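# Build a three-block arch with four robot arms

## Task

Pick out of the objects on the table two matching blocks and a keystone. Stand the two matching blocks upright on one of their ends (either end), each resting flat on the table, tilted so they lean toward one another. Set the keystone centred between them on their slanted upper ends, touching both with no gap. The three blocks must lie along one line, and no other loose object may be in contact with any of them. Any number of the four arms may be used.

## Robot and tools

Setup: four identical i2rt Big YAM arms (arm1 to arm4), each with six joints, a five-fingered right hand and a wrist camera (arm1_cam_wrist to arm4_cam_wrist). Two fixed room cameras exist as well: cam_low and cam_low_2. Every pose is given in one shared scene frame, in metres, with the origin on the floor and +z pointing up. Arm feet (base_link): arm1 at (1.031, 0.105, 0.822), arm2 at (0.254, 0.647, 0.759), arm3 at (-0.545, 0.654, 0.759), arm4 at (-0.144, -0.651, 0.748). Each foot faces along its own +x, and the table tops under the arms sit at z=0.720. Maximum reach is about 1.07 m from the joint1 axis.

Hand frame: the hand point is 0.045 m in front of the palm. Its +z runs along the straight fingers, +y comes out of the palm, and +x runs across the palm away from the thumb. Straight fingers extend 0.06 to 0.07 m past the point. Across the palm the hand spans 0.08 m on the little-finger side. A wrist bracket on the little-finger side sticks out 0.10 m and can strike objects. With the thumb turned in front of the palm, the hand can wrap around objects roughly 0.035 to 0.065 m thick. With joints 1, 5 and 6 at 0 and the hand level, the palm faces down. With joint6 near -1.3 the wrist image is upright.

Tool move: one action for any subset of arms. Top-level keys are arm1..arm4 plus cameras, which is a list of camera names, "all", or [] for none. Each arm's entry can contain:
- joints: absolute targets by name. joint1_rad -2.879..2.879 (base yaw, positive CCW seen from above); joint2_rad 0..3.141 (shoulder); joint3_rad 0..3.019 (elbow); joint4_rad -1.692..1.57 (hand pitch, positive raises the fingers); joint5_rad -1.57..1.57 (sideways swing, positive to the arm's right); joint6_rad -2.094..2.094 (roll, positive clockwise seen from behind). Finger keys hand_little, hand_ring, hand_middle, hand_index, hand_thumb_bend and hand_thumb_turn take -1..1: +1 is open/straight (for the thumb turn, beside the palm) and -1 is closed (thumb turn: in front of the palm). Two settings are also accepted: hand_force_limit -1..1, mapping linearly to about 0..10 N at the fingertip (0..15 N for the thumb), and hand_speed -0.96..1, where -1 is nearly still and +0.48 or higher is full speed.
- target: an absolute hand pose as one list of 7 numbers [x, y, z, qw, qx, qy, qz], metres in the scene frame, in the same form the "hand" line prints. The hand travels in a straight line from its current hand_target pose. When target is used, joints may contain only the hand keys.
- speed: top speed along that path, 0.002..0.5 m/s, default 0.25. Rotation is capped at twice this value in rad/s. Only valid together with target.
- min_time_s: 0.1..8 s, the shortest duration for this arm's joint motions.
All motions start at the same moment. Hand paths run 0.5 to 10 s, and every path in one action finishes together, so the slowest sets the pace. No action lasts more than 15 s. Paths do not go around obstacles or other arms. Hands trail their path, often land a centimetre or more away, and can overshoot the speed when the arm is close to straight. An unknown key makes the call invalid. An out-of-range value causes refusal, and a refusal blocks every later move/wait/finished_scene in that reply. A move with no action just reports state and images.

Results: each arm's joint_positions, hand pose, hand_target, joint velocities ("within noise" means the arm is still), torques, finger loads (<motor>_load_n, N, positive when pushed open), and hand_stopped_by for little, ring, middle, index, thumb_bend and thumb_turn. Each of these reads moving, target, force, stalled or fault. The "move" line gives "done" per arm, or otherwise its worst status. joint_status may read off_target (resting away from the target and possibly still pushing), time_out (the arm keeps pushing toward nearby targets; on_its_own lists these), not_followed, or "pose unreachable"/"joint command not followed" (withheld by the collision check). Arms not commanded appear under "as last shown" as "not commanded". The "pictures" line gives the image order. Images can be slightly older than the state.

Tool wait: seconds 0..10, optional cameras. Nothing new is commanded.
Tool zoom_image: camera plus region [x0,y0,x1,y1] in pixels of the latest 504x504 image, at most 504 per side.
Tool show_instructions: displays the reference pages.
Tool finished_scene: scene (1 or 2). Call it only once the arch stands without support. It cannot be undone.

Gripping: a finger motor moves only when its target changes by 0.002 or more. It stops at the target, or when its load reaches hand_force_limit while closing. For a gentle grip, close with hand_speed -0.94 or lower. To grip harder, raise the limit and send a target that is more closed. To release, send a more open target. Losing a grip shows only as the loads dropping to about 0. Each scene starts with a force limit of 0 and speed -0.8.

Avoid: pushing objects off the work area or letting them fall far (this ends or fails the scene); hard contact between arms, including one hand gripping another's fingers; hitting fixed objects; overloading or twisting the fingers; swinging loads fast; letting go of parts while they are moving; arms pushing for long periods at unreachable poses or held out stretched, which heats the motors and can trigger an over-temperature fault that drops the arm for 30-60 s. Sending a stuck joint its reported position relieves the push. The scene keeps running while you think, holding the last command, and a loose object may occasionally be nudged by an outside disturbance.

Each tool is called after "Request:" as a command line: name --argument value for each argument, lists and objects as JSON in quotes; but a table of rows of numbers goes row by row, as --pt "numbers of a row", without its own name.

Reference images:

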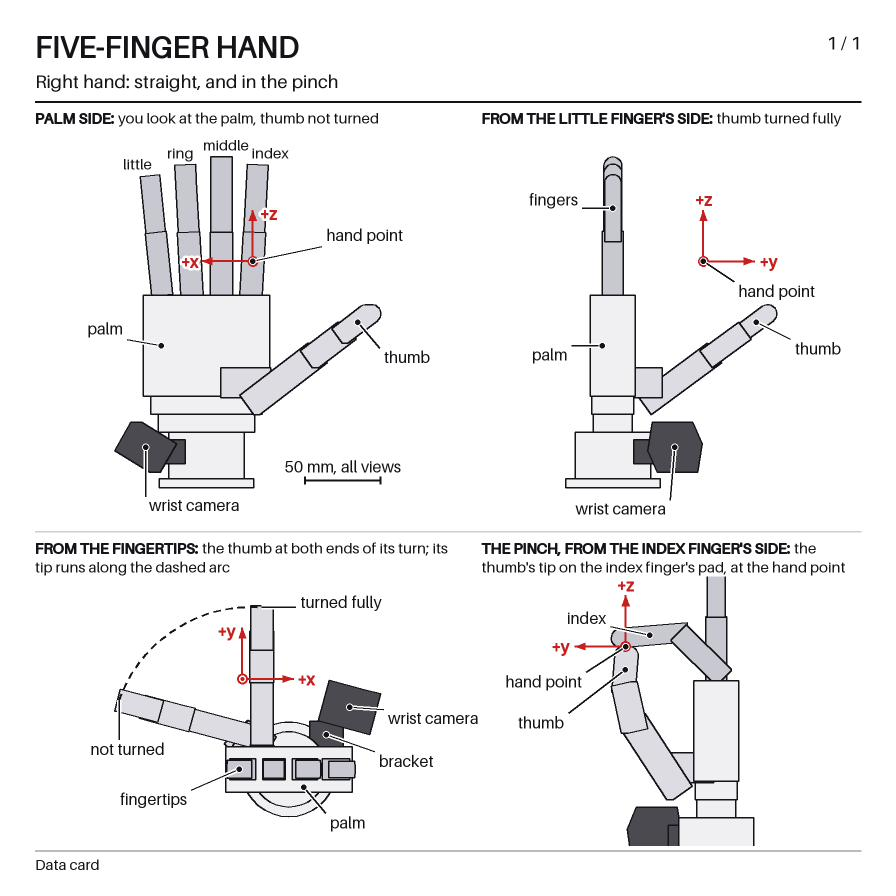

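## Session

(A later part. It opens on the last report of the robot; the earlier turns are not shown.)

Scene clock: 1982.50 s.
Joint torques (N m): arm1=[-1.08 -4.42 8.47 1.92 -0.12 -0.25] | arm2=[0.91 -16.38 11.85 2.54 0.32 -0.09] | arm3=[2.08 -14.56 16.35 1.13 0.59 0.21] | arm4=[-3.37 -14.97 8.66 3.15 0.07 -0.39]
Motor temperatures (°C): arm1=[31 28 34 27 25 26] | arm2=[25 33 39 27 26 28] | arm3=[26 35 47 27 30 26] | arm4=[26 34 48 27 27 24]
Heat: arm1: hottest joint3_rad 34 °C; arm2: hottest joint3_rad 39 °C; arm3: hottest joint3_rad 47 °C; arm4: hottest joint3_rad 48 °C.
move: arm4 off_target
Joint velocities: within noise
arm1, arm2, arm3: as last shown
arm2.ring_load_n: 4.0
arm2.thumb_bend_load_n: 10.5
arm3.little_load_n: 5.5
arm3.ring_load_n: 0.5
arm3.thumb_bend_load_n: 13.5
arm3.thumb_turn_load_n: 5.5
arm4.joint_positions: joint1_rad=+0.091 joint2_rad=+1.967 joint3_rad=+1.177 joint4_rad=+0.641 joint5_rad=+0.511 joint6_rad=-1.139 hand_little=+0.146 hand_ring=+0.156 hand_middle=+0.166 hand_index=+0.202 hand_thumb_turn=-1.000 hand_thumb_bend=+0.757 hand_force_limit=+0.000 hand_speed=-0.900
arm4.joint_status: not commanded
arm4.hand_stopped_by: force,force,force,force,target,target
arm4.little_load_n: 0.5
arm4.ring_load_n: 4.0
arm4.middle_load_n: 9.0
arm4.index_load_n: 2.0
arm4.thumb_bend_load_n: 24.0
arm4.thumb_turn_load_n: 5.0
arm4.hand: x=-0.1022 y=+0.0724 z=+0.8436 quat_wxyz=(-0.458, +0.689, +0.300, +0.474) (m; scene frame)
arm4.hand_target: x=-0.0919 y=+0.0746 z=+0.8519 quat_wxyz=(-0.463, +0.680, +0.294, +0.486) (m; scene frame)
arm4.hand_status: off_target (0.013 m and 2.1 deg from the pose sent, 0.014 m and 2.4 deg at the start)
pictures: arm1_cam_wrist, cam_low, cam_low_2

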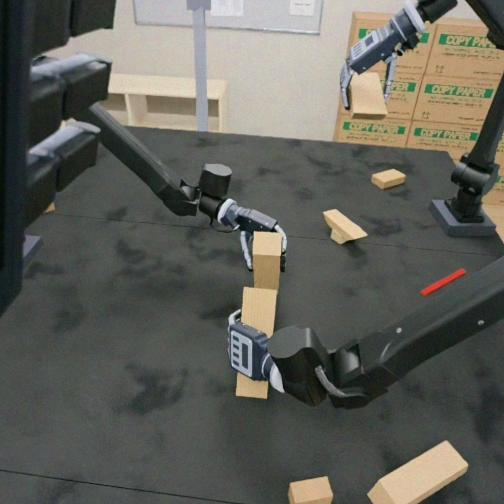

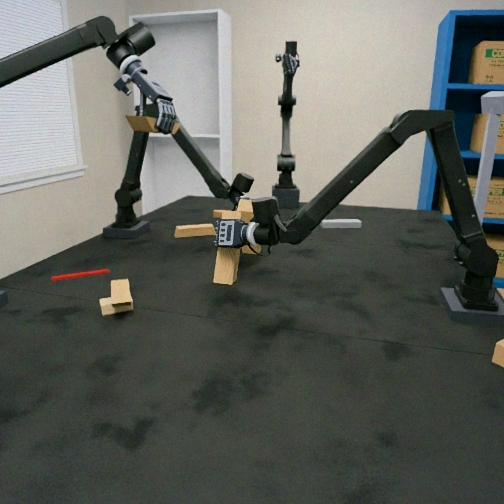

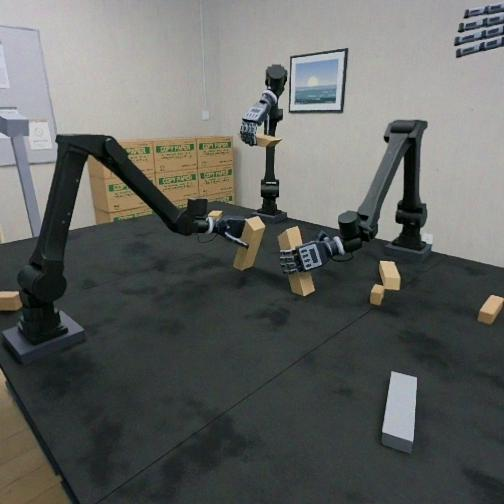

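Request:
move --arm4 '{"target": [-0.092, 0.075, 0.837, 0.4638, -0.6797, -0.2936, -0.4865], "speed": 0.04}' --cameras '["arm1_cam_wrist", "cam_low", "cam_low_2"]'

Request:
zoom_image --camera "arm1_cam_wrist" --region '[200, 200, 320, 320]'

Request:
zoom_image --camera "cam_low_2" --region '[210, 200, 330, 320]'

Request:
zoom_image --camera "cam_low" --region '[200, 190, 300, 290]'

Scene clock: 2040.43 s.
Joint torques (N m): arm1=[-1.08 -4.48 8.47 1.92 -0.12 -0.24] | arm2=[0.62 -15.91 11.88 2.47 0.3 -0.09] | arm3=[2.2 -14.68 16.39 1.06 0.58 0.21] | arm4=[-3.43 -14.1 8.18 2.88 0.05 -0.29]
Motor temperatures (°C): arm1=[31 28 34 27 25 26] | arm2=[25 33 40 26 26 28] | arm3=[26 35 48 27 30 26] | arm4=[26 33 46 27 27 24]
Heat: arm1: hottest joint3_rad 34 °C; arm2: hottest joint3_rad 40 °C; arm3: hottest joint3_rad 48 °C; arm4: hottest joint3_rad 46 °C.
move: arm4 off_target
Joint velocities: within noise
arm1, arm2, arm3: as last shown
arm2.ring_load_n: 3.5
arm2.middle_load_n: 2.0
arm2.index_load_n: 2.0
arm3.thumb_bend_load_n: 13.0
arm3.thumb_turn_load_n: 6.0
arm4.joint_positions: joint1_rad=+0.091 joint2_rad=+1.981 joint3_rad=+1.177 joint4_rad=+0.682 joint5_rad=+0.511 joint6_rad=-1.150 hand_little=+0.146 hand_ring=+0.156 hand_middle=+0.166 hand_index=+0.202 hand_thumb_turn=-1.000 hand_thumb_bend=+0.757 hand_force_limit=+0.000 hand_speed=-0.900
arm4.joint_status: not commanded
arm4.hand_stopped_by: force,force,force,force,target,target
arm4.little_load_n: 2.0
arm4.ring_load_n: 5.0
arm4.middle_load_n: 9.0
arm4.index_load_n: 1.5
arm4.thumb_bend_load_n: 24.0
arm4.thumb_turn_load_n: 3.5
arm4.hand: x=-0.1021 y=+0.0752 z=+0.8434 quat_wxyz=(-0.465, +0.682, +0.297, +0.480) (m; scene frame)
arm4.hand_target: x=-0.0920 y=+0.0747 z=+0.8370 quat_wxyz=(-0.463, +0.680, +0.294, +0.486) (m; scene frame)
arm4.hand_status: off_target (0.012 m and 0.9 deg from the pose sent, 0.013 m and 2.0 deg at the start)
pictures: arm1_cam_wrist, cam_low, cam_low_2

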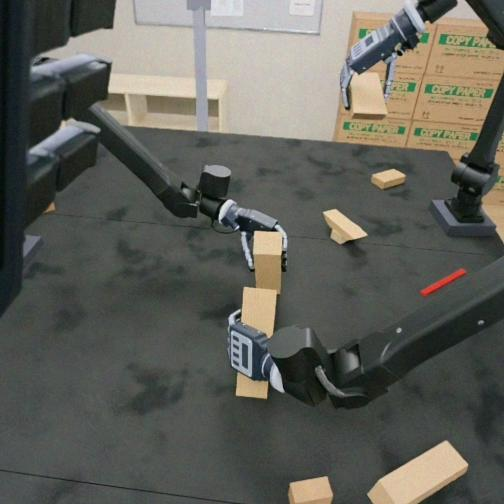

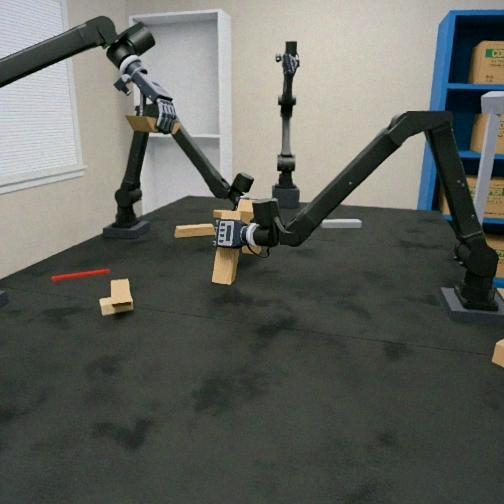

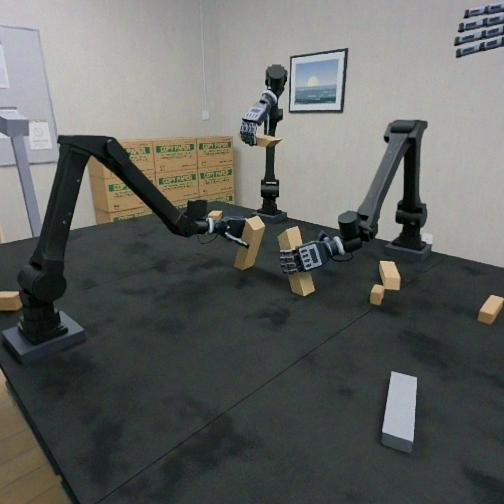

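Scaled by 4.200 from the camera's 504x504 image, which has a finer 720x720 frame.

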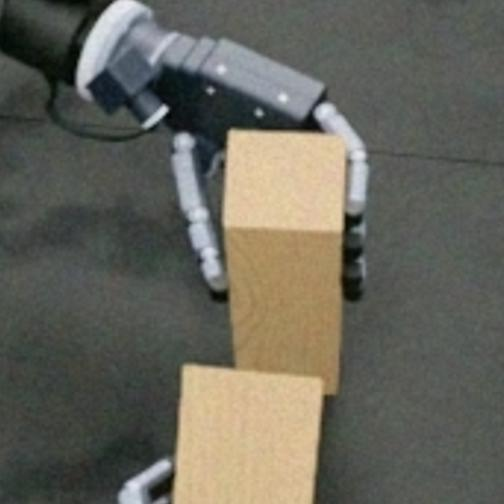

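Scaled by 4.200 from the camera's 504x504 image, which has a finer 720x720 frame.

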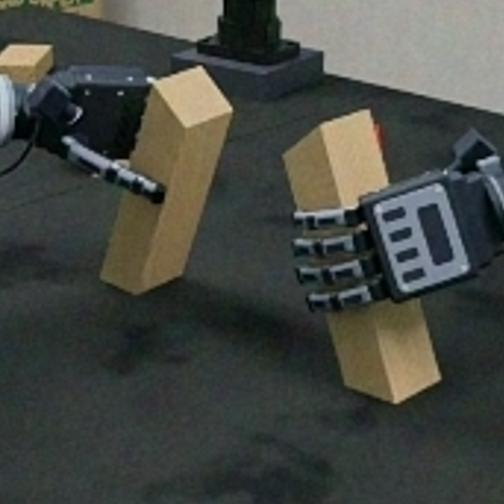

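Scaled by 5.040 from the camera's 504x504 image, which has a finer 720x720 frame.

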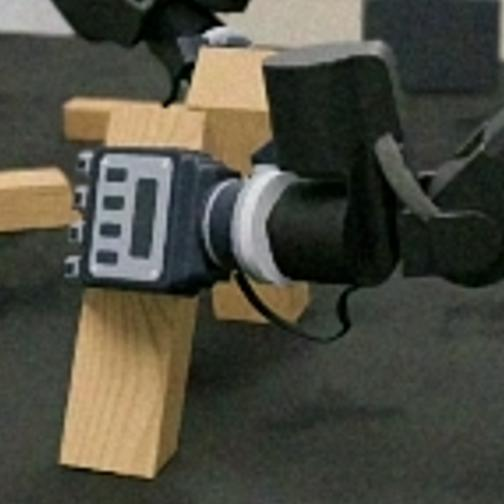

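Request:
move --arm4 '{"target": [-0.092, 0.075, 0.880, 0.4544, -0.6861, -0.3003, -0.4824], "speed": 0.05}'

Request:
move --arm4 '{"target": [-0.110, 0.072, 0.868, 0.4544, -0.6861, -0.3003, -0.4824], "speed": 0.05}' --cameras '["arm1_cam_wrist", "cam_low", "cam_low_2"]'

Request:
zoom_image --camera "arm1_cam_wrist" --region '[200, 190, 320, 310]'

Request:
zoom_image --camera "cam_low_2" --region '[210, 200, 330, 320]'

Request:
zoom_image --camera "cam_low" --region '[200, 190, 300, 290]'

Scene clock: 2098.23 s.
Joint torques (N m): arm1=[-1.08 -4.42 8.47 1.92 -0.12 -0.24] | arm2=[1.03 -15.97 11.99 2.45 0.3 -0.09] | arm3=[2.14 -14.51 16.31 1.07 0.59 0.21] | arm4=[-3.43 -17.73 10.7 1.46 0.12 -0.23]
Motor temperatures (°C): arm1=[31 28 34 27 25 26] | arm2=[25 33 40 26 26 28] | arm3=[26 35 48 27 30 26] | arm4=[26 32 45 27 26 24]
Heat: arm1: hottest joint3_rad 34 °C; arm2: hottest joint3_rad 40 °C; arm3: hottest joint3_rad 48 °C; arm4: hottest joint3_rad 45 °C.
move: arm4 off_target
Joint velocities: within noise
arm1, arm3: as last shown
arm1.ring_load_n: 0.5
arm2.joint_positions: joint1_rad=-0.087 joint2_rad=+1.866 joint3_rad=+0.993 joint4_rad=+0.478 joint5_rad=+0.688 joint6_rad=-1.044 hand_little=+0.061 hand_ring=+0.129 hand_middle=+0.156 hand_index=+0.183 hand_thumb_turn=-1.000 hand_thumb_bend=+0.802 hand_force_limit=+0.300 hand_speed=-0.880
arm2.joint_status: not commanded
arm2.hand_stopped_by: force,force,force,force,target,target
arm2.little_load_n: 11.0
arm2.ring_load_n: 3.5
arm2.middle_load_n: 2.5
arm2.index_load_n: 2.5
arm2.thumb_bend_load_n: 10.5
arm2.thumb_turn_load_n: 1.5
arm2.hand: x=+0.1221 y=+0.0362 z=+0.8026 quat_wxyz=(+0.498, +0.244, -0.769, +0.316) (m; scene frame)
arm2.hand_target: x=+0.1173 y=+0.0173 z=+0.8083 quat_wxyz=(+0.504, +0.232, -0.764, +0.328) (m; scene frame)
arm2.hand_status: not commanded
arm3.little_load_n: 5.0
arm3.ring_load_n: 0.0
arm3.thumb_bend_load_n: 13.5
arm4.joint_positions: joint1_rad=+0.091 joint2_rad=+1.949 joint3_rad=+1.177 joint4_rad=+0.577 joint5_rad=+0.509 joint6_rad=-1.150 hand_little=+0.146 hand_ring=+0.156 hand_middle=+0.166 hand_index=+0.202 hand_thumb_turn=-1.000 hand_thumb_bend=+0.757 hand_force_limit=+0.000 hand_speed=-0.900
arm4.joint_status: not commanded
arm4.hand_stopped_by: force,force,force,force,target,target
arm4.little_load_n: 0.0
arm4.ring_load_n: 4.0
arm4.middle_load_n: 9.5
arm4.index_load_n: 2.5
arm4.thumb_bend_load_n: 24.0
arm4.thumb_turn_load_n: 5.5
arm4.hand: x=-0.1014 y=+0.0674 z=+0.8429 quat_wxyz=(-0.439, +0.696, +0.317, +0.471) (m; scene frame)
arm4.hand_target: x=-0.0921 y=+0.0741 z=+0.8797 quat_wxyz=(-0.454, +0.686, +0.300, +0.483) (m; scene frame)
arm4.hand_status: off_target (0.039 m and 3.1 deg from the pose sent, 0.038 m and 1.4 deg at the start)
pictures: none

Scene clock: 2099.20 s.
Joint torques (N m): arm1=[-1.08 -4.48 8.47 1.92 -0.13 -0.25] | arm2=[0.21 -15.91 11.89 2.67 0.31 -0.06] | arm3=[2.14 -14.74 16.42 1.11 0.59 0.21] | arm4=[-1.26 -16.38 10.02 2.4 0.29 -0.23]
Motor temperatures (°C): arm1=[31 28 34 27 25 26] | arm2=[25 33 40 26 26 28] | arm3=[26 35 48 27 30 26] | arm4=[26 33 45 27 26 24]
Heat: arm1: hottest joint3_rad 34 °C; arm2: hottest joint3_rad 40 °C; arm3: hottest joint3_rad 48 °C; arm4: hottest joint3_rad 45 °C.
move: arm4 off_target
Joint velocities: within noise
arm1, arm2: as last shown
arm1.ring_load_n: 0.0
arm3.joint_positions: joint1_rad=+0.608 joint2_rad=+1.535 joint3_rad=+1.974 joint4_rad=-1.368 joint5_rad=+0.565 joint6_rad=+0.542 hand_little=+0.075 hand_ring=+0.128 hand_middle=+0.143 hand_index=+0.131 hand_thumb_turn=-1.000 hand_thumb_bend=+0.825 hand_force_limit=+0.000 hand_speed=-0.900
arm3.joint_status: not commanded
arm3.hand_stopped_by: force,force,force,force,target,target
arm3.little_load_n: 5.0
arm3.ring_load_n: 0.0
arm3.middle_load_n: 5.5
arm3.index_load_n: 4.5
arm3.thumb_bend_load_n: 13.5
arm3.thumb_turn_load_n: 5.5
arm3.hand: x=-0.1959 y=+0.2152 z=+1.1911 quat_wxyz=(+0.033, +0.016, -0.915, +0.401) (m; scene frame)
arm3.hand_target: x=-0.1924 y=+0.2219 z=+1.2389 quat_wxyz=(-0.001, +0.000, -0.901, +0.434) (m; scene frame)
arm3.hand_status: not commanded
arm4.joint_positions: joint1_rad=+0.095 joint2_rad=+1.949 joint3_rad=+1.177 joint4_rad=+0.577 joint5_rad=+0.536 joint6_rad=-1.144 hand_little=+0.146 hand_ring=+0.156 hand_middle=+0.166 hand_index=+0.202 hand_thumb_turn=-1.000 hand_thumb_bend=+0.757 hand_force_limit=+0.000 hand_speed=-0.900
arm4.joint_status: not commanded
arm4.hand_stopped_by: force,force,force,force,target,target
arm4.little_load_n: 0.0
arm4.ring_load_n: 4.0
arm4.middle_load_n: 9.0
arm4.index_load_n: 2.0
arm4.thumb_bend_load_n: 23.5
arm4.thumb_turn_load_n: 5.5
arm4.hand: x=-0.1002 y=+0.0647 z=+0.8433 quat_wxyz=(-0.435, +0.699, +0.308, +0.476) (m; scene frame)
arm4.hand_target: x=-0.1099 y=+0.0714 z=+0.8678 quat_wxyz=(-0.454, +0.686, +0.300, +0.482) (m; scene frame)
arm4.hand_status: off_target (0.028 m and 2.9 deg from the pose sent, 0.027 m and 3.1 deg at the start)
pictures: arm1_cam_wrist, cam_low, cam_low_2

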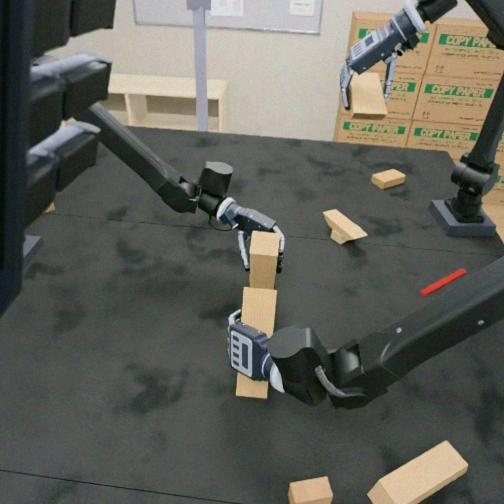

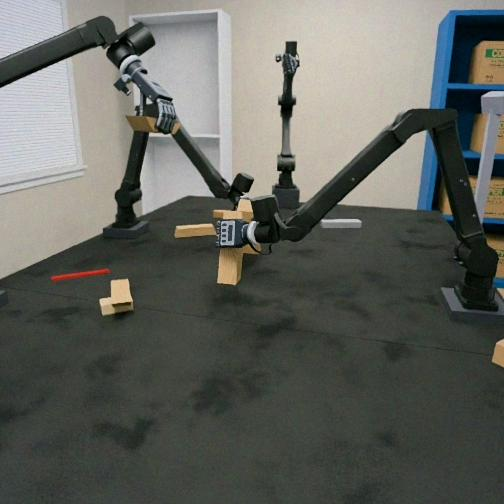

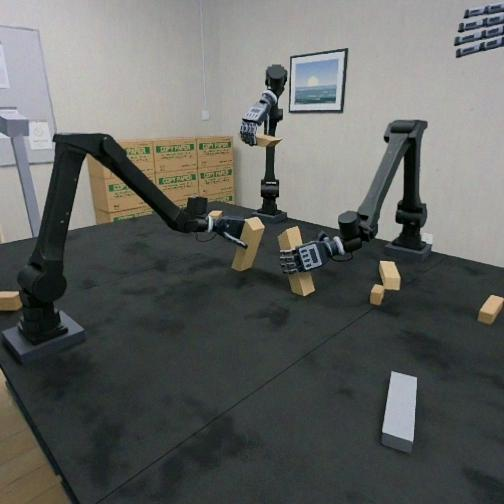

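Scaled by 4.200 from the camera's 504x504 image, which has a finer 720x720 frame.

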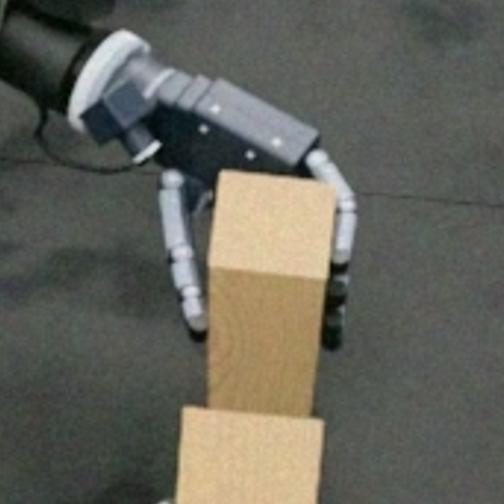

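Scaled by 4.200 from the camera's 504x504 image, which has a finer 720x720 frame.

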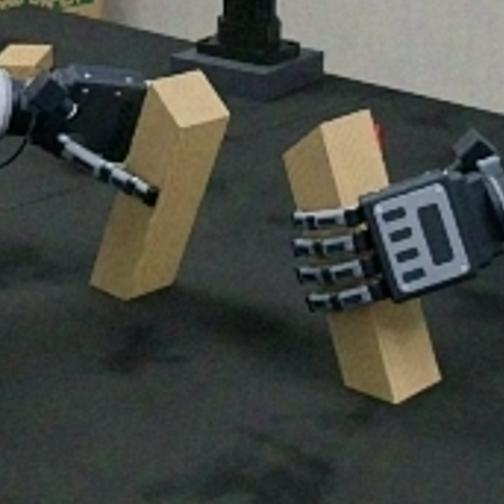

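Scaled by 5.040 from the camera's 504x504 image, which has a finer 720x720 frame.

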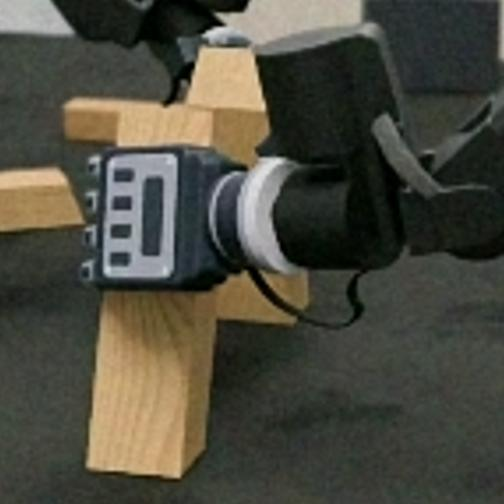

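Request:
move --arm4 '{"target": [-0.128, 0.080, 0.915, 0.4544, -0.6861, -0.3003, -0.4824], "speed": 0.06}'

Request:
move --arm4 '{"target": [-0.130, 0.075, 0.866, 0.4570, -0.6835, -0.2985, -0.4835], "speed": 0.05}' --cameras '["arm1_cam_wrist", "cam_low", "cam_low_2"]'

Request:
zoom_image --camera "arm1_cam_wrist" --region '[200, 190, 320, 310]'

Request:
zoom_image --camera "cam_low_2" --region '[210, 200, 330, 320]'

Request:
zoom_image --camera "cam_low" --region '[200, 190, 300, 290]'

Scene clock: 2114.03 s.
Joint torques (N m): arm1=[-1.08 -4.48 8.47 1.91 -0.13 -0.25] | arm2=[0.79 -16.09 11.86 2.54 0.27 -0.1] | arm3=[2.14 -14.62 16.35 1.11 0.59 0.23] | arm4=[-1.38 -18.14 15.04 1.61 0.38 -0.24]
Motor temperatures (°C): arm1=[31 28 34 27 25 26] | arm2=[25 33 40 26 26 28] | arm3=[26 35 48 27 30 26] | arm4=[26 34 45 27 26 24]
Heat: arm1: hottest joint3_rad 34 °C; arm2: hottest joint3_rad 40 °C; arm3: hottest joint3_rad 48 °C; arm4: hottest joint3_rad 45 °C.
move: arm4 off_target
Joint velocities: within noise
arm1, arm2, arm3: as last shown
arm2.index_load_n: 2.0
arm3.thumb_bend_load_n: 13.0
arm3.thumb_turn_load_n: 6.0
arm4.joint_positions: joint1_rad=+0.127 joint2_rad=+1.912 joint3_rad=+1.177 joint4_rad=+0.472 joint5_rad=+0.563 joint6_rad=-1.138 hand_little=+0.146 hand_ring=+0.156 hand_middle=+0.166 hand_index=+0.202 hand_thumb_turn=-1.000 hand_thumb_bend=+0.757 hand_force_limit=+0.000 hand_speed=-0.900
arm4.joint_status: not commanded
arm4.hand_stopped_by: force,force,force,force,target,target
arm4.little_load_n: 0.0
arm4.ring_load_n: 4.0
arm4.middle_load_n: 9.5
arm4.index_load_n: 2.5
arm4.thumb_bend_load_n: 24.0
arm4.thumb_turn_load_n: 5.5
arm4.hand: x=-0.1168 y=+0.0535 z=+0.8483 quat_wxyz=(-0.412, +0.709, +0.327, +0.469) (m; scene frame)
arm4.hand_target: x=-0.1276 y=+0.0751 z=+0.9152 quat_wxyz=(-0.454, +0.686, +0.300, +0.482) (m; scene frame)
arm4.hand_status: off_target (0.073 m and 6.5 deg from the pose sent, 0.078 m and 2.9 deg at the start)
pictures: none

Scene clock: 2115.60 s.
Joint torques (N m): arm1=[-1.08 -4.42 8.49 1.92 -0.13 -0.25] | arm2=[0.26 -15.97 12 2.47 0.25 -0.06] | arm3=[1.96 -14.86 16.4 1.03 0.6 0.21] | arm4=[-1.26 -15.09 11.29 3.21 0.24 -0.27]
Motor temperatures (°C): arm1=[31 28 34 27 25 26] | arm2=[25 33 40 26 26 28] | arm3=[26 35 48 27 30 26] | arm4=[26 34 46 27 26 24]
Heat: arm1: hottest joint3_rad 34 °C; arm2: hottest joint3_rad 40 °C; arm3: hottest joint3_rad 48 °C; arm4: hottest joint3_rad 46 °C.
move: arm4 off_target
Joint velocities: within noise
arm1.joint_positions: joint1_rad=-0.039 joint2_rad=+0.894 joint3_rad=+1.378 joint4_rad=-0.594 joint5_rad=+0.102 joint6_rad=-1.312 hand_little=+1.000 hand_ring=+1.000 hand_middle=+1.000 hand_index=+1.000 hand_thumb_turn=+1.000 hand_thumb_bend=+1.000 hand_force_limit=+0.000 hand_speed=+0.400
arm1.joint_status: not commanded
arm1.hand_stopped_by: target,target,target,target,target,target
arm1.little_load_n: 0.0
arm1.ring_load_n: 0.0
arm1.middle_load_n: 0.0
arm1.index_load_n: 0.0
arm1.thumb_bend_load_n: 0.0
arm1.thumb_turn_load_n: 0.0
arm1.hand: x=+0.6006 y=+0.0772 z=+1.3981 quat_wxyz=(+0.660, -0.046, -0.740, +0.123) (m; scene frame)
arm1.hand_target: x=+0.5966 y=+0.0816 z=+1.3873 quat_wxyz=(+0.652, -0.044, -0.749, +0.113) (m; scene frame)
arm1.hand_status: not commanded
arm2, arm3: as last shown
arm2.little_load_n: 11.5
arm2.index_load_n: 2.5
arm3.thumb_turn_load_n: 5.5
arm4.joint_positions: joint1_rad=+0.130 joint2_rad=+1.946 joint3_rad=+1.177 joint4_rad=+0.565 joint5_rad=+0.571 joint6_rad=-1.138 hand_little=+0.146 hand_ring=+0.156 hand_middle=+0.166 hand_index=+0.202 hand_thumb_turn=-1.000 hand_thumb_bend=+0.757 hand_force_limit=+0.000 hand_speed=-0.900
arm4.joint_status: not commanded
arm4.hand_stopped_by: force,force,force,force,target,target
arm4.little_load_n: 0.0
arm4.ring_load_n: 4.0
arm4.middle_load_n: 9.5
arm4.index_load_n: 2.5
arm4.thumb_bend_load_n: 23.5
arm4.thumb_turn_load_n: 5.0
arm4.hand: x=-0.1191 y=+0.0610 z=+0.8437 quat_wxyz=(-0.433, +0.700, +0.310, +0.477) (m; scene frame)
arm4.hand_target: x=-0.1300 y=+0.0737 z=+0.8661 quat_wxyz=(-0.457, +0.684, +0.299, +0.483) (m; scene frame)
arm4.hand_status: off_target (0.029 m and 3.7 deg from the pose sent, 0.031 m and 7.0 deg at the start)
pictures: arm1_cam_wrist, cam_low, cam_low_2

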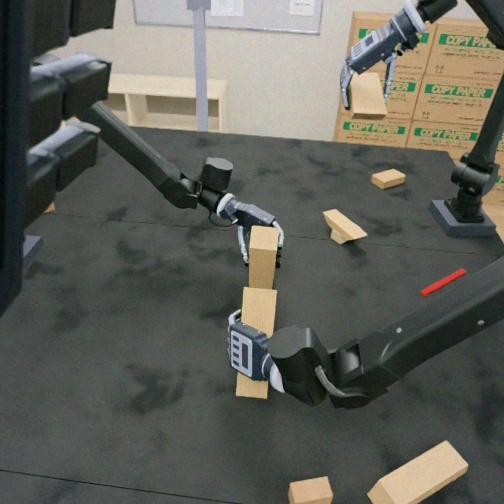

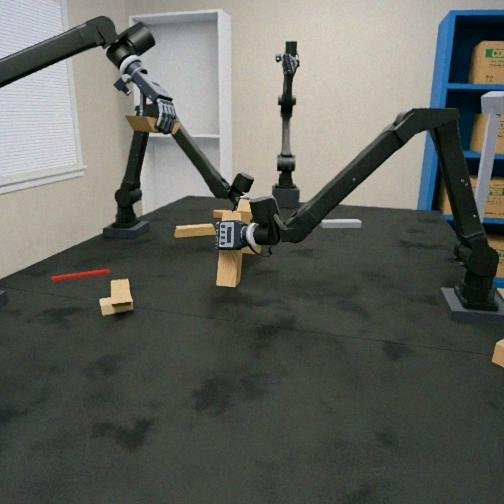

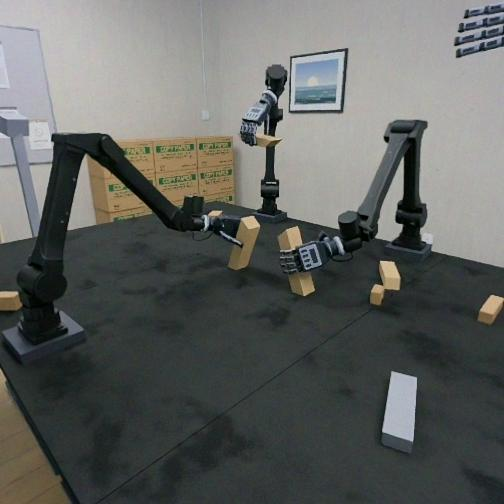

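Scaled by 4.200 from the camera's 504x504 image, which has a finer 720x720 frame.

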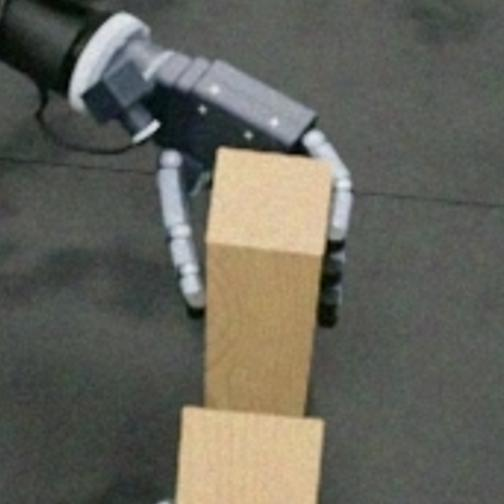

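Scaled by 4.200 from the camera's 504x504 image, which has a finer 720x720 frame.

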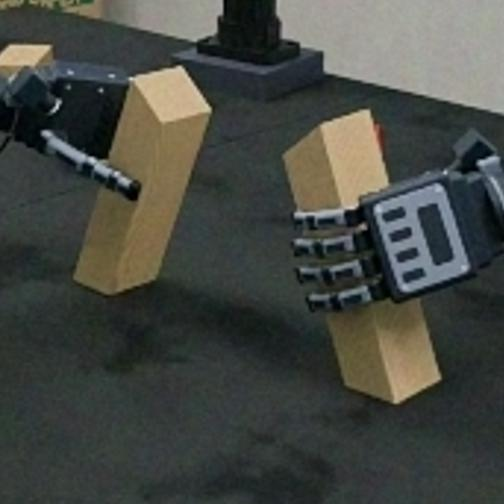

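Scaled by 5.040 from the camera's 504x504 image, which has a finer 720x720 frame.

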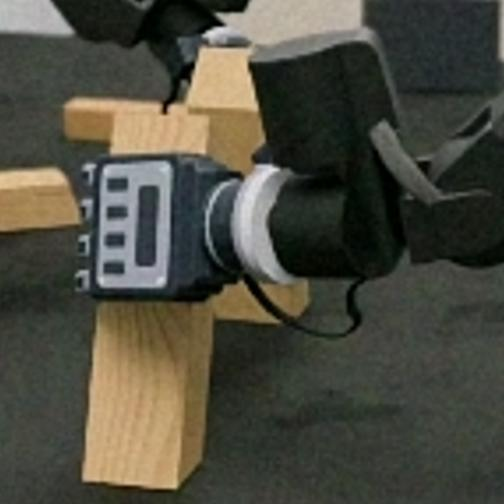

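Request:
move --arm4 '{"target": [-0.130, 0.092, 0.895, 0.4600, -0.6815, -0.2960, -0.4850], "speed": 0.06}'

Request:
move --arm4 '{"target": [-0.130, 0.080, 0.848, 0.4600, -0.6815, -0.2960, -0.4850], "speed": 0.05}' --cameras '["arm1_cam_wrist", "cam_low", "cam_low_2"]'

Request:
zoom_image --camera "arm1_cam_wrist" --region '[200, 190, 320, 310]'

Request:
zoom_image --camera "cam_low_2" --region '[210, 200, 330, 320]'

Request:
zoom_image --camera "cam_low" --region '[200, 190, 300, 290]'

Scene clock: 2136.13 s.
Joint torques (N m): arm1=[-1.08 -4.42 8.47 1.92 -0.13 -0.25] | arm2=[0.85 -15.97 11.88 2.51 0.28 -0.1] | arm3=[2.14 -14.56 16.34 1.11 0.58 0.22] | arm4=[-1.67 -16.62 15.61 1.4 0.15 -0.3]
Motor temperatures (°C): arm1=[31 28 34 27 25 26] | arm2=[25 33 40 26 26 28] | arm3=[26 35 48 27 30 26] | arm4=[26 34 46 27 26 24]
Heat: arm1: hottest joint3_rad 34 °C; arm2: hottest joint3_rad 40 °C; arm3: hottest joint3_rad 48 °C; arm4: hottest joint3_rad 46 °C.
move: arm4 off_target
Joint velocities: within noise
arm1, arm2, arm3: as last shown
arm2.index_load_n: 2.0
arm3.thumb_bend_load_n: 13.5
arm3.thumb_turn_load_n: 6.0
arm4.joint_positions: joint1_rad=+0.130 joint2_rad=+1.946 joint3_rad=+1.188 joint4_rad=+0.537 joint5_rad=+0.571 joint6_rad=-1.138 hand_little=+0.146 hand_ring=+0.156 hand_middle=+0.166 hand_index=+0.202 hand_thumb_turn=-1.000 hand_thumb_bend=+0.757 hand_force_limit=+0.000 hand_speed=-0.900
arm4.joint_status: not commanded
arm4.hand_stopped_by: force,force,force,force,target,target
arm4.little_load_n: 0.0
arm4.ring_load_n: 4.5
arm4.middle_load_n: 9.5
arm4.index_load_n: 2.0
arm4.thumb_bend_load_n: 23.0
arm4.thumb_turn_load_n: 4.0
arm4.hand: x=-0.1194 y=+0.0624 z=+0.8435 quat_wxyz=(-0.426, +0.703, +0.314, +0.475) (m; scene frame)
arm4.hand_target: x=-0.1298 y=+0.0873 z=+0.8960 quat_wxyz=(-0.460, +0.682, +0.296, +0.485) (m; scene frame)
arm4.hand_status: off_target (0.060 m and 5.1 deg from the pose sent, 0.061 m and 4.2 deg at the start)
pictures: none

Scene clock: 2137.70 s.
Joint torques (N m): arm1=[-1.08 -4.42 8.47 1.92 -0.13 -0.24] | arm2=[0.62 -15.79 11.92 2.58 0.28 -0.07] | arm3=[2.08 -14.8 16.4 1.09 0.58 0.22] | arm4=[-1.32 -13.86 10.89 2.81 0.13 -0.22]
Motor temperatures (°C): arm1=[31 28 34 27 25 26] | arm2=[25 33 40 26 26 28] | arm3=[26 35 48 27 30 26] | arm4=[26 34 47 27 26 24]
Heat: arm1: hottest joint3_rad 34 °C; arm2: hottest joint3_rad 40 °C; arm3: hottest joint3_rad 48 °C; arm4: hottest joint3_rad 47 °C.
move: arm4 off_target
Joint velocities: within noise
arm1, arm2, arm3: as last shown
arm2.index_load_n: 2.5
arm2.thumb_bend_load_n: 10.0
arm3.middle_load_n: 6.0
arm3.thumb_bend_load_n: 13.0
arm3.thumb_turn_load_n: 5.5
arm4.joint_positions: joint1_rad=+0.130 joint2_rad=+1.973 joint3_rad=+1.188 joint4_rad=+0.622 joint5_rad=+0.573 joint6_rad=-1.142 hand_little=+0.146 hand_ring=+0.156 hand_middle=+0.166 hand_index=+0.202 hand_thumb_turn=-1.000 hand_thumb_bend=+0.757 hand_force_limit=+0.000 hand_speed=-0.900
arm4.joint_status: not commanded
arm4.hand_stopped_by: force,force,force,force,target,target
arm4.little_load_n: 2.0
arm4.ring_load_n: 5.5
arm4.middle_load_n: 9.0
arm4.index_load_n: 1.0
arm4.thumb_bend_load_n: 23.0
arm4.thumb_turn_load_n: 2.5
arm4.hand: x=-0.1200 y=+0.0690 z=+0.8423 quat_wxyz=(-0.446, +0.692, +0.300, +0.482) (m; scene frame)
arm4.hand_target: x=-0.1301 y=+0.0793 z=+0.8481 quat_wxyz=(-0.460, +0.682, +0.296, +0.485) (m; scene frame)
arm4.hand_status: off_target (0.016 m and 2.1 deg from the pose sent, 0.021 m and 5.1 deg at the start)
pictures: arm1_cam_wrist, cam_low, cam_low_2

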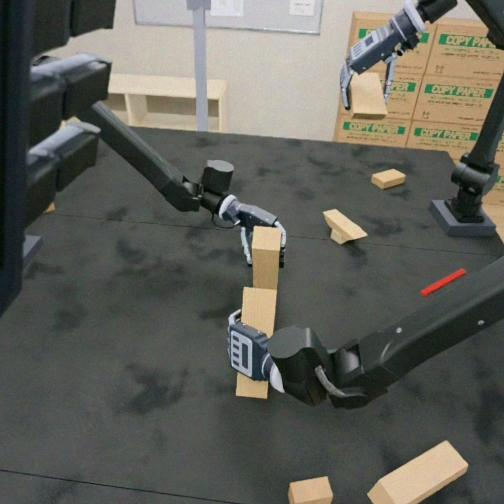

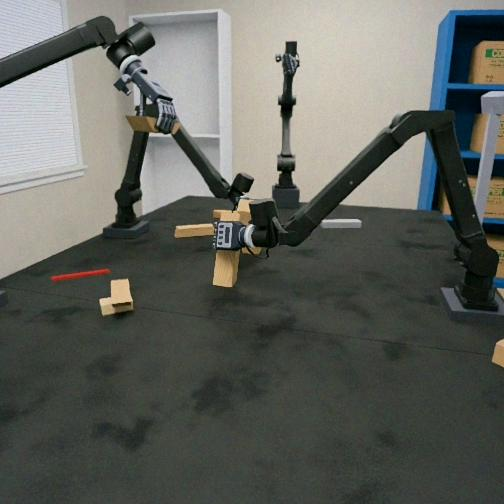

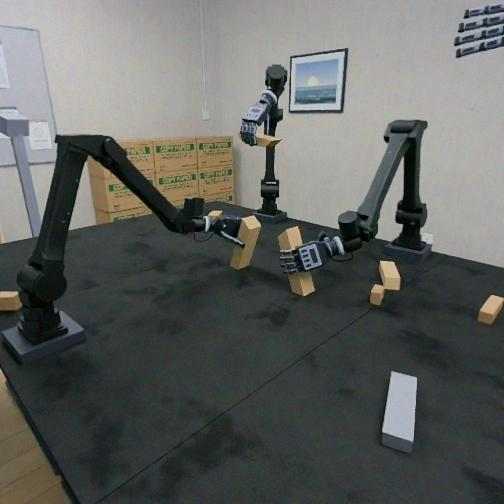

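Scaled by 4.200 from the camera's 504x504 image, which has a finer 720x720 frame.

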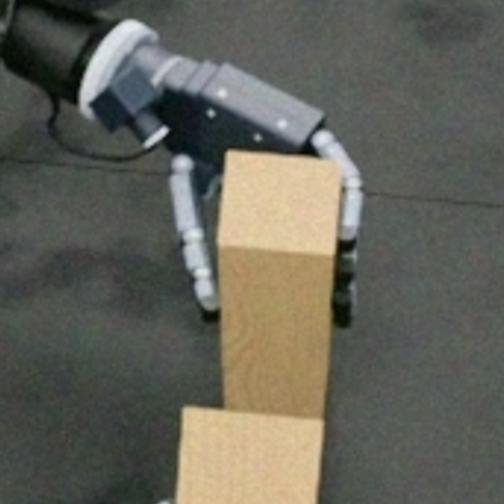

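Scaled by 4.200 from the camera's 504x504 image, which has a finer 720x720 frame.

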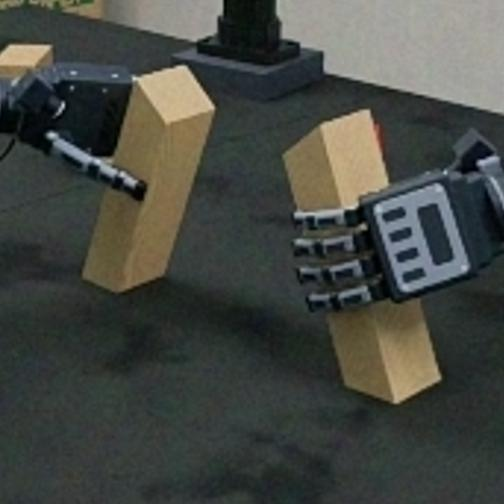

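Scaled by 5.040 from the camera's 504x504 image, which has a finer 720x720 frame.

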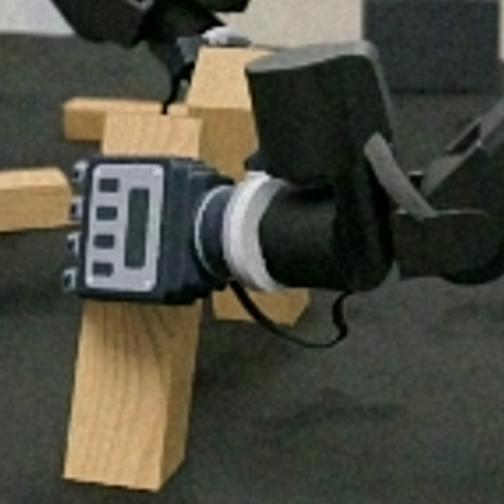

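Request:
move --arm3 '{"target": [0.01, 0.05, 1.13, -0.0331, -0.0159, -0.8851, 0.4667], "speed": 0.1}' --cameras '["all"]'

Request:
zoom_image --camera "arm1_cam_wrist" --region '[190, 150, 340, 300]'

Request:
zoom_image --camera "cam_low_2" --region '[200, 120, 340, 260]'

Request:
zoom_image --camera "cam_low" --region '[180, 120, 300, 240]'

Scene clock: 2176.03 s.
Joint torques (N m): arm1=[-1.08 -4.42 8.47 1.92 -0.13 -0.25] | arm2=[0.73 -15.5 11.78 2.56 0.3 -0.11] | arm3=[1.9 -22.95 16.46 1.28 0.55 0.25] | arm4=[-1.44 -13.92 10.88 2.84 0.14 -0.24]
Motor temperatures (°C): arm1=[31 28 34 27 25 26] | arm2=[25 33 40 26 26 28] | arm3=[26 35 49 27 30 26] | arm4=[26 35 47 27 26 24]
Heat: arm1: hottest joint3_rad 34 °C; arm2: hottest joint3_rad 40 °C; arm3: hottest joint3_rad 49 °C; arm4: hottest joint3_rad 47 °C.
move: arm3 off_target
Joint velocities: within noise
arm1, arm2, arm4: as last shown
arm2.little_load_n: 11.0
arm2.middle_load_n: 2.0
arm2.thumb_bend_load_n: 10.5
arm3.joint_positions: joint1_rad=+0.644 joint2_rad=+2.249 joint3_rad=+2.721 joint4_rad=-1.296 joint5_rad=+0.591 joint6_rad=+0.569 hand_little=+0.075 hand_ring=+0.128 hand_middle=+0.143 hand_index=+0.131 hand_thumb_turn=-1.000 hand_thumb_bend=+0.825 hand_force_limit=+0.000 hand_speed=-0.900
arm3.joint_status: not commanded
arm3.hand_stopped_by: force,force,force,force,target,target
arm3.little_load_n: 5.0
arm3.ring_load_n: 0.0
arm3.middle_load_n: 5.5
arm3.index_load_n: 4.5
arm3.thumb_bend_load_n: 13.0
arm3.thumb_turn_load_n: 6.0
arm3.hand: x=-0.0015 y=+0.0469 z=+1.0882 quat_wxyz=(-0.004, +0.000, -0.897, +0.442) (m; scene frame)
arm3.hand_target: x=+0.0078 y=+0.0522 z=+1.1294 quat_wxyz=(-0.035, -0.016, -0.883, +0.467) (m; scene frame)
arm3.hand_status: off_target (0.043 m and 4.9 deg from the pose sent, 0.271 m and 11.8 deg at the start)
arm4.joint_positions: joint1_rad=+0.130 joint2_rad=+1.973 joint3_rad=+1.188 joint4_rad=+0.622 joint5_rad=+0.573 joint6_rad=-1.143 hand_little=+0.146 hand_ring=+0.156 hand_middle=+0.166 hand_index=+0.202 hand_thumb_turn=-1.000 hand_thumb_bend=+0.757 hand_force_limit=+0.000 hand_speed=-0.900
arm4.little_load_n: 1.5
arm4.thumb_bend_load_n: 23.5
arm4.thumb_turn_load_n: 3.0
arm4.hand: x=-0.1200 y=+0.0690 z=+0.8424 quat_wxyz=(-0.446, +0.692, +0.300, +0.482) (m; scene frame)
arm4.hand_target: x=-0.1300 y=+0.0793 z=+0.8482 quat_wxyz=(-0.460, +0.682, +0.296, +0.485) (m; scene frame)
pictures: arm1_cam_wrist, arm2_cam_wrist, arm3_cam_wrist, arm4_cam_wrist, cam_low, cam_low_2

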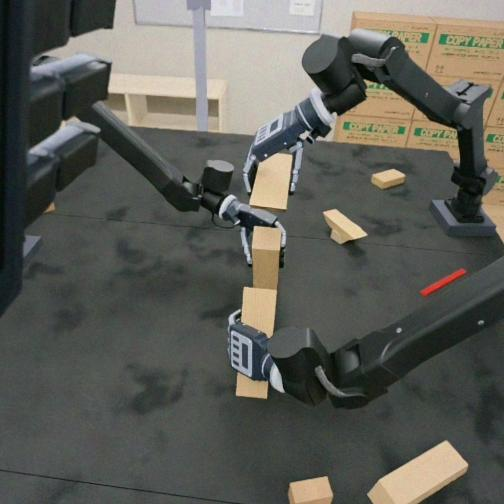

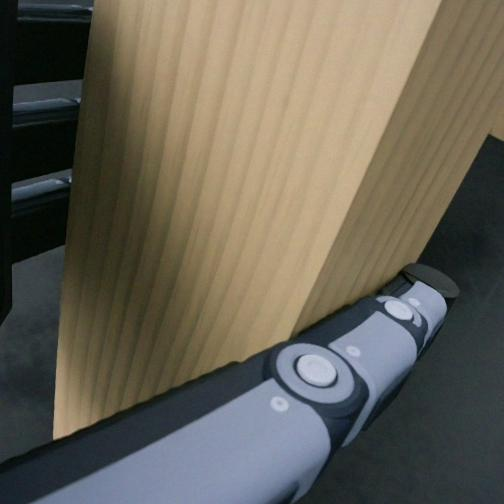

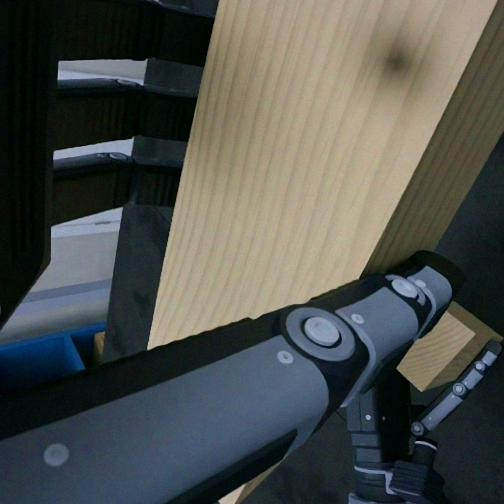

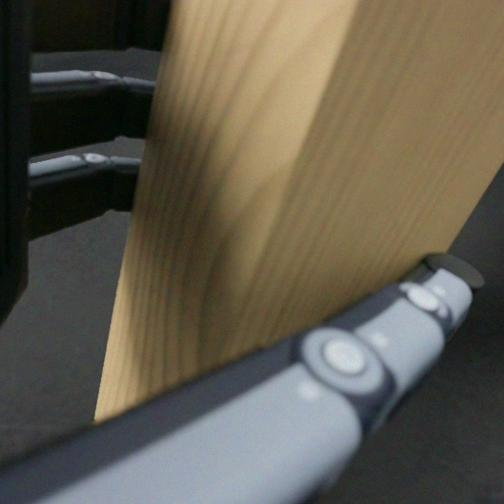

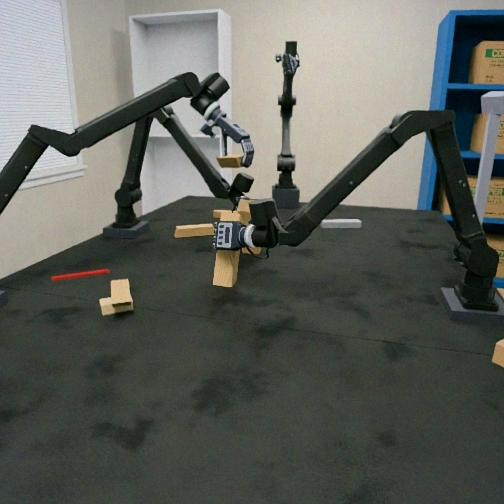

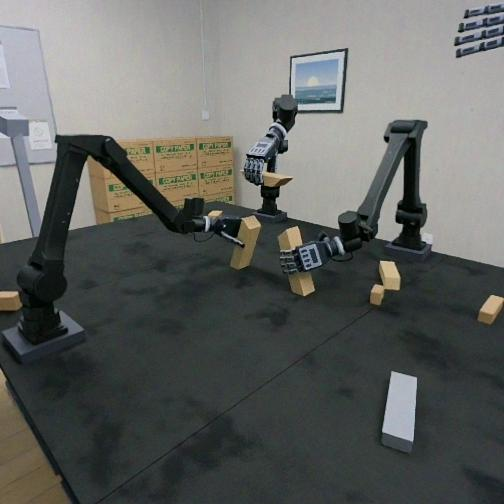

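Scaled by 3.360 from the camera's 504x504 image, which has a finer 720x720 frame.

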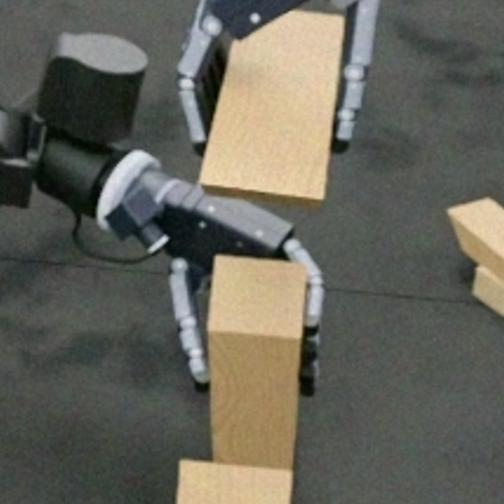

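Scaled by 3.600 from the camera's 504x504 image, which has a finer 720x720 frame.

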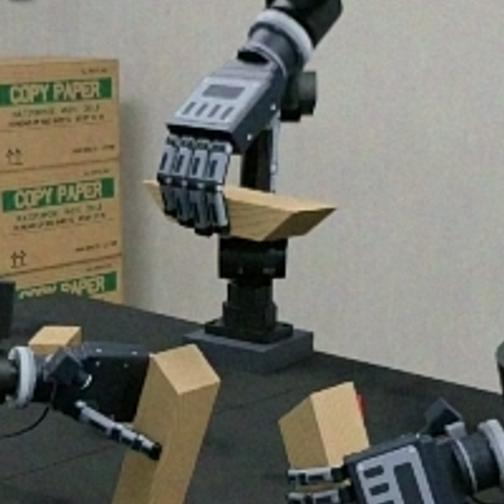

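Scaled by 4.200 from the camera's 504x504 image, which has a finer 720x720 frame.

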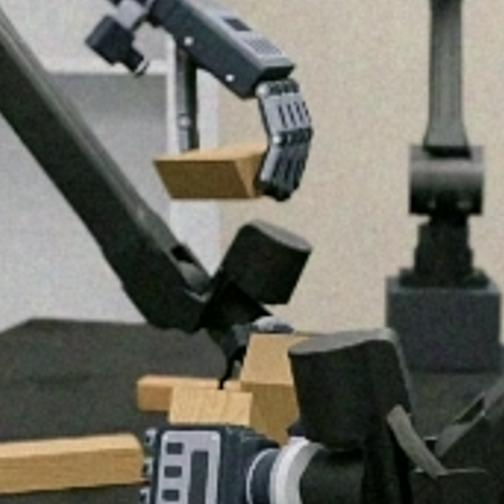

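Request:
zoom_image --camera "cam_low_2" --region '[235, 150, 305, 200]'

Request:
zoom_image --camera "cam_low" --region '[210, 140, 270, 190]'

Request:
zoom_image --camera "arm1_cam_wrist" --region '[230, 140, 310, 220]'

Scaled by 7.200 from the camera's 504x504 image, which has a finer 720x720 frame.

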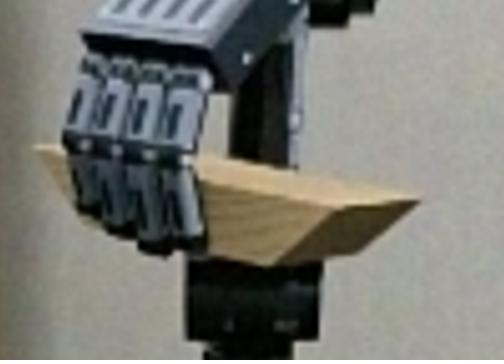

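Scaled by 8.400 from the camera's 504x504 image, which has a finer 720x720 frame.

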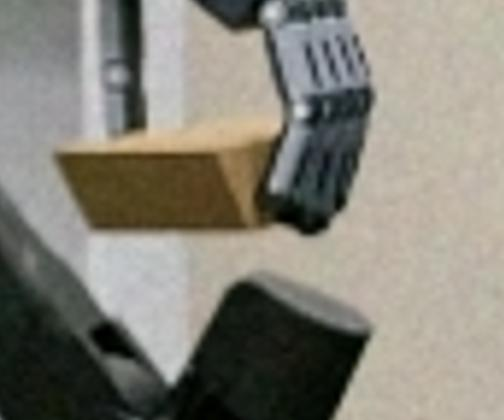

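Scaled by 6.300 from the camera's 504x504 image, which has a finer 720x720 frame.

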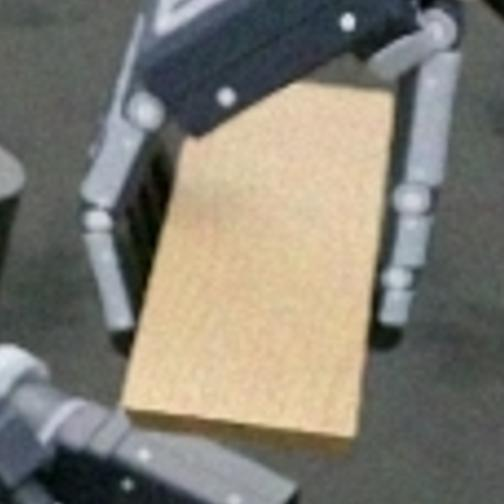

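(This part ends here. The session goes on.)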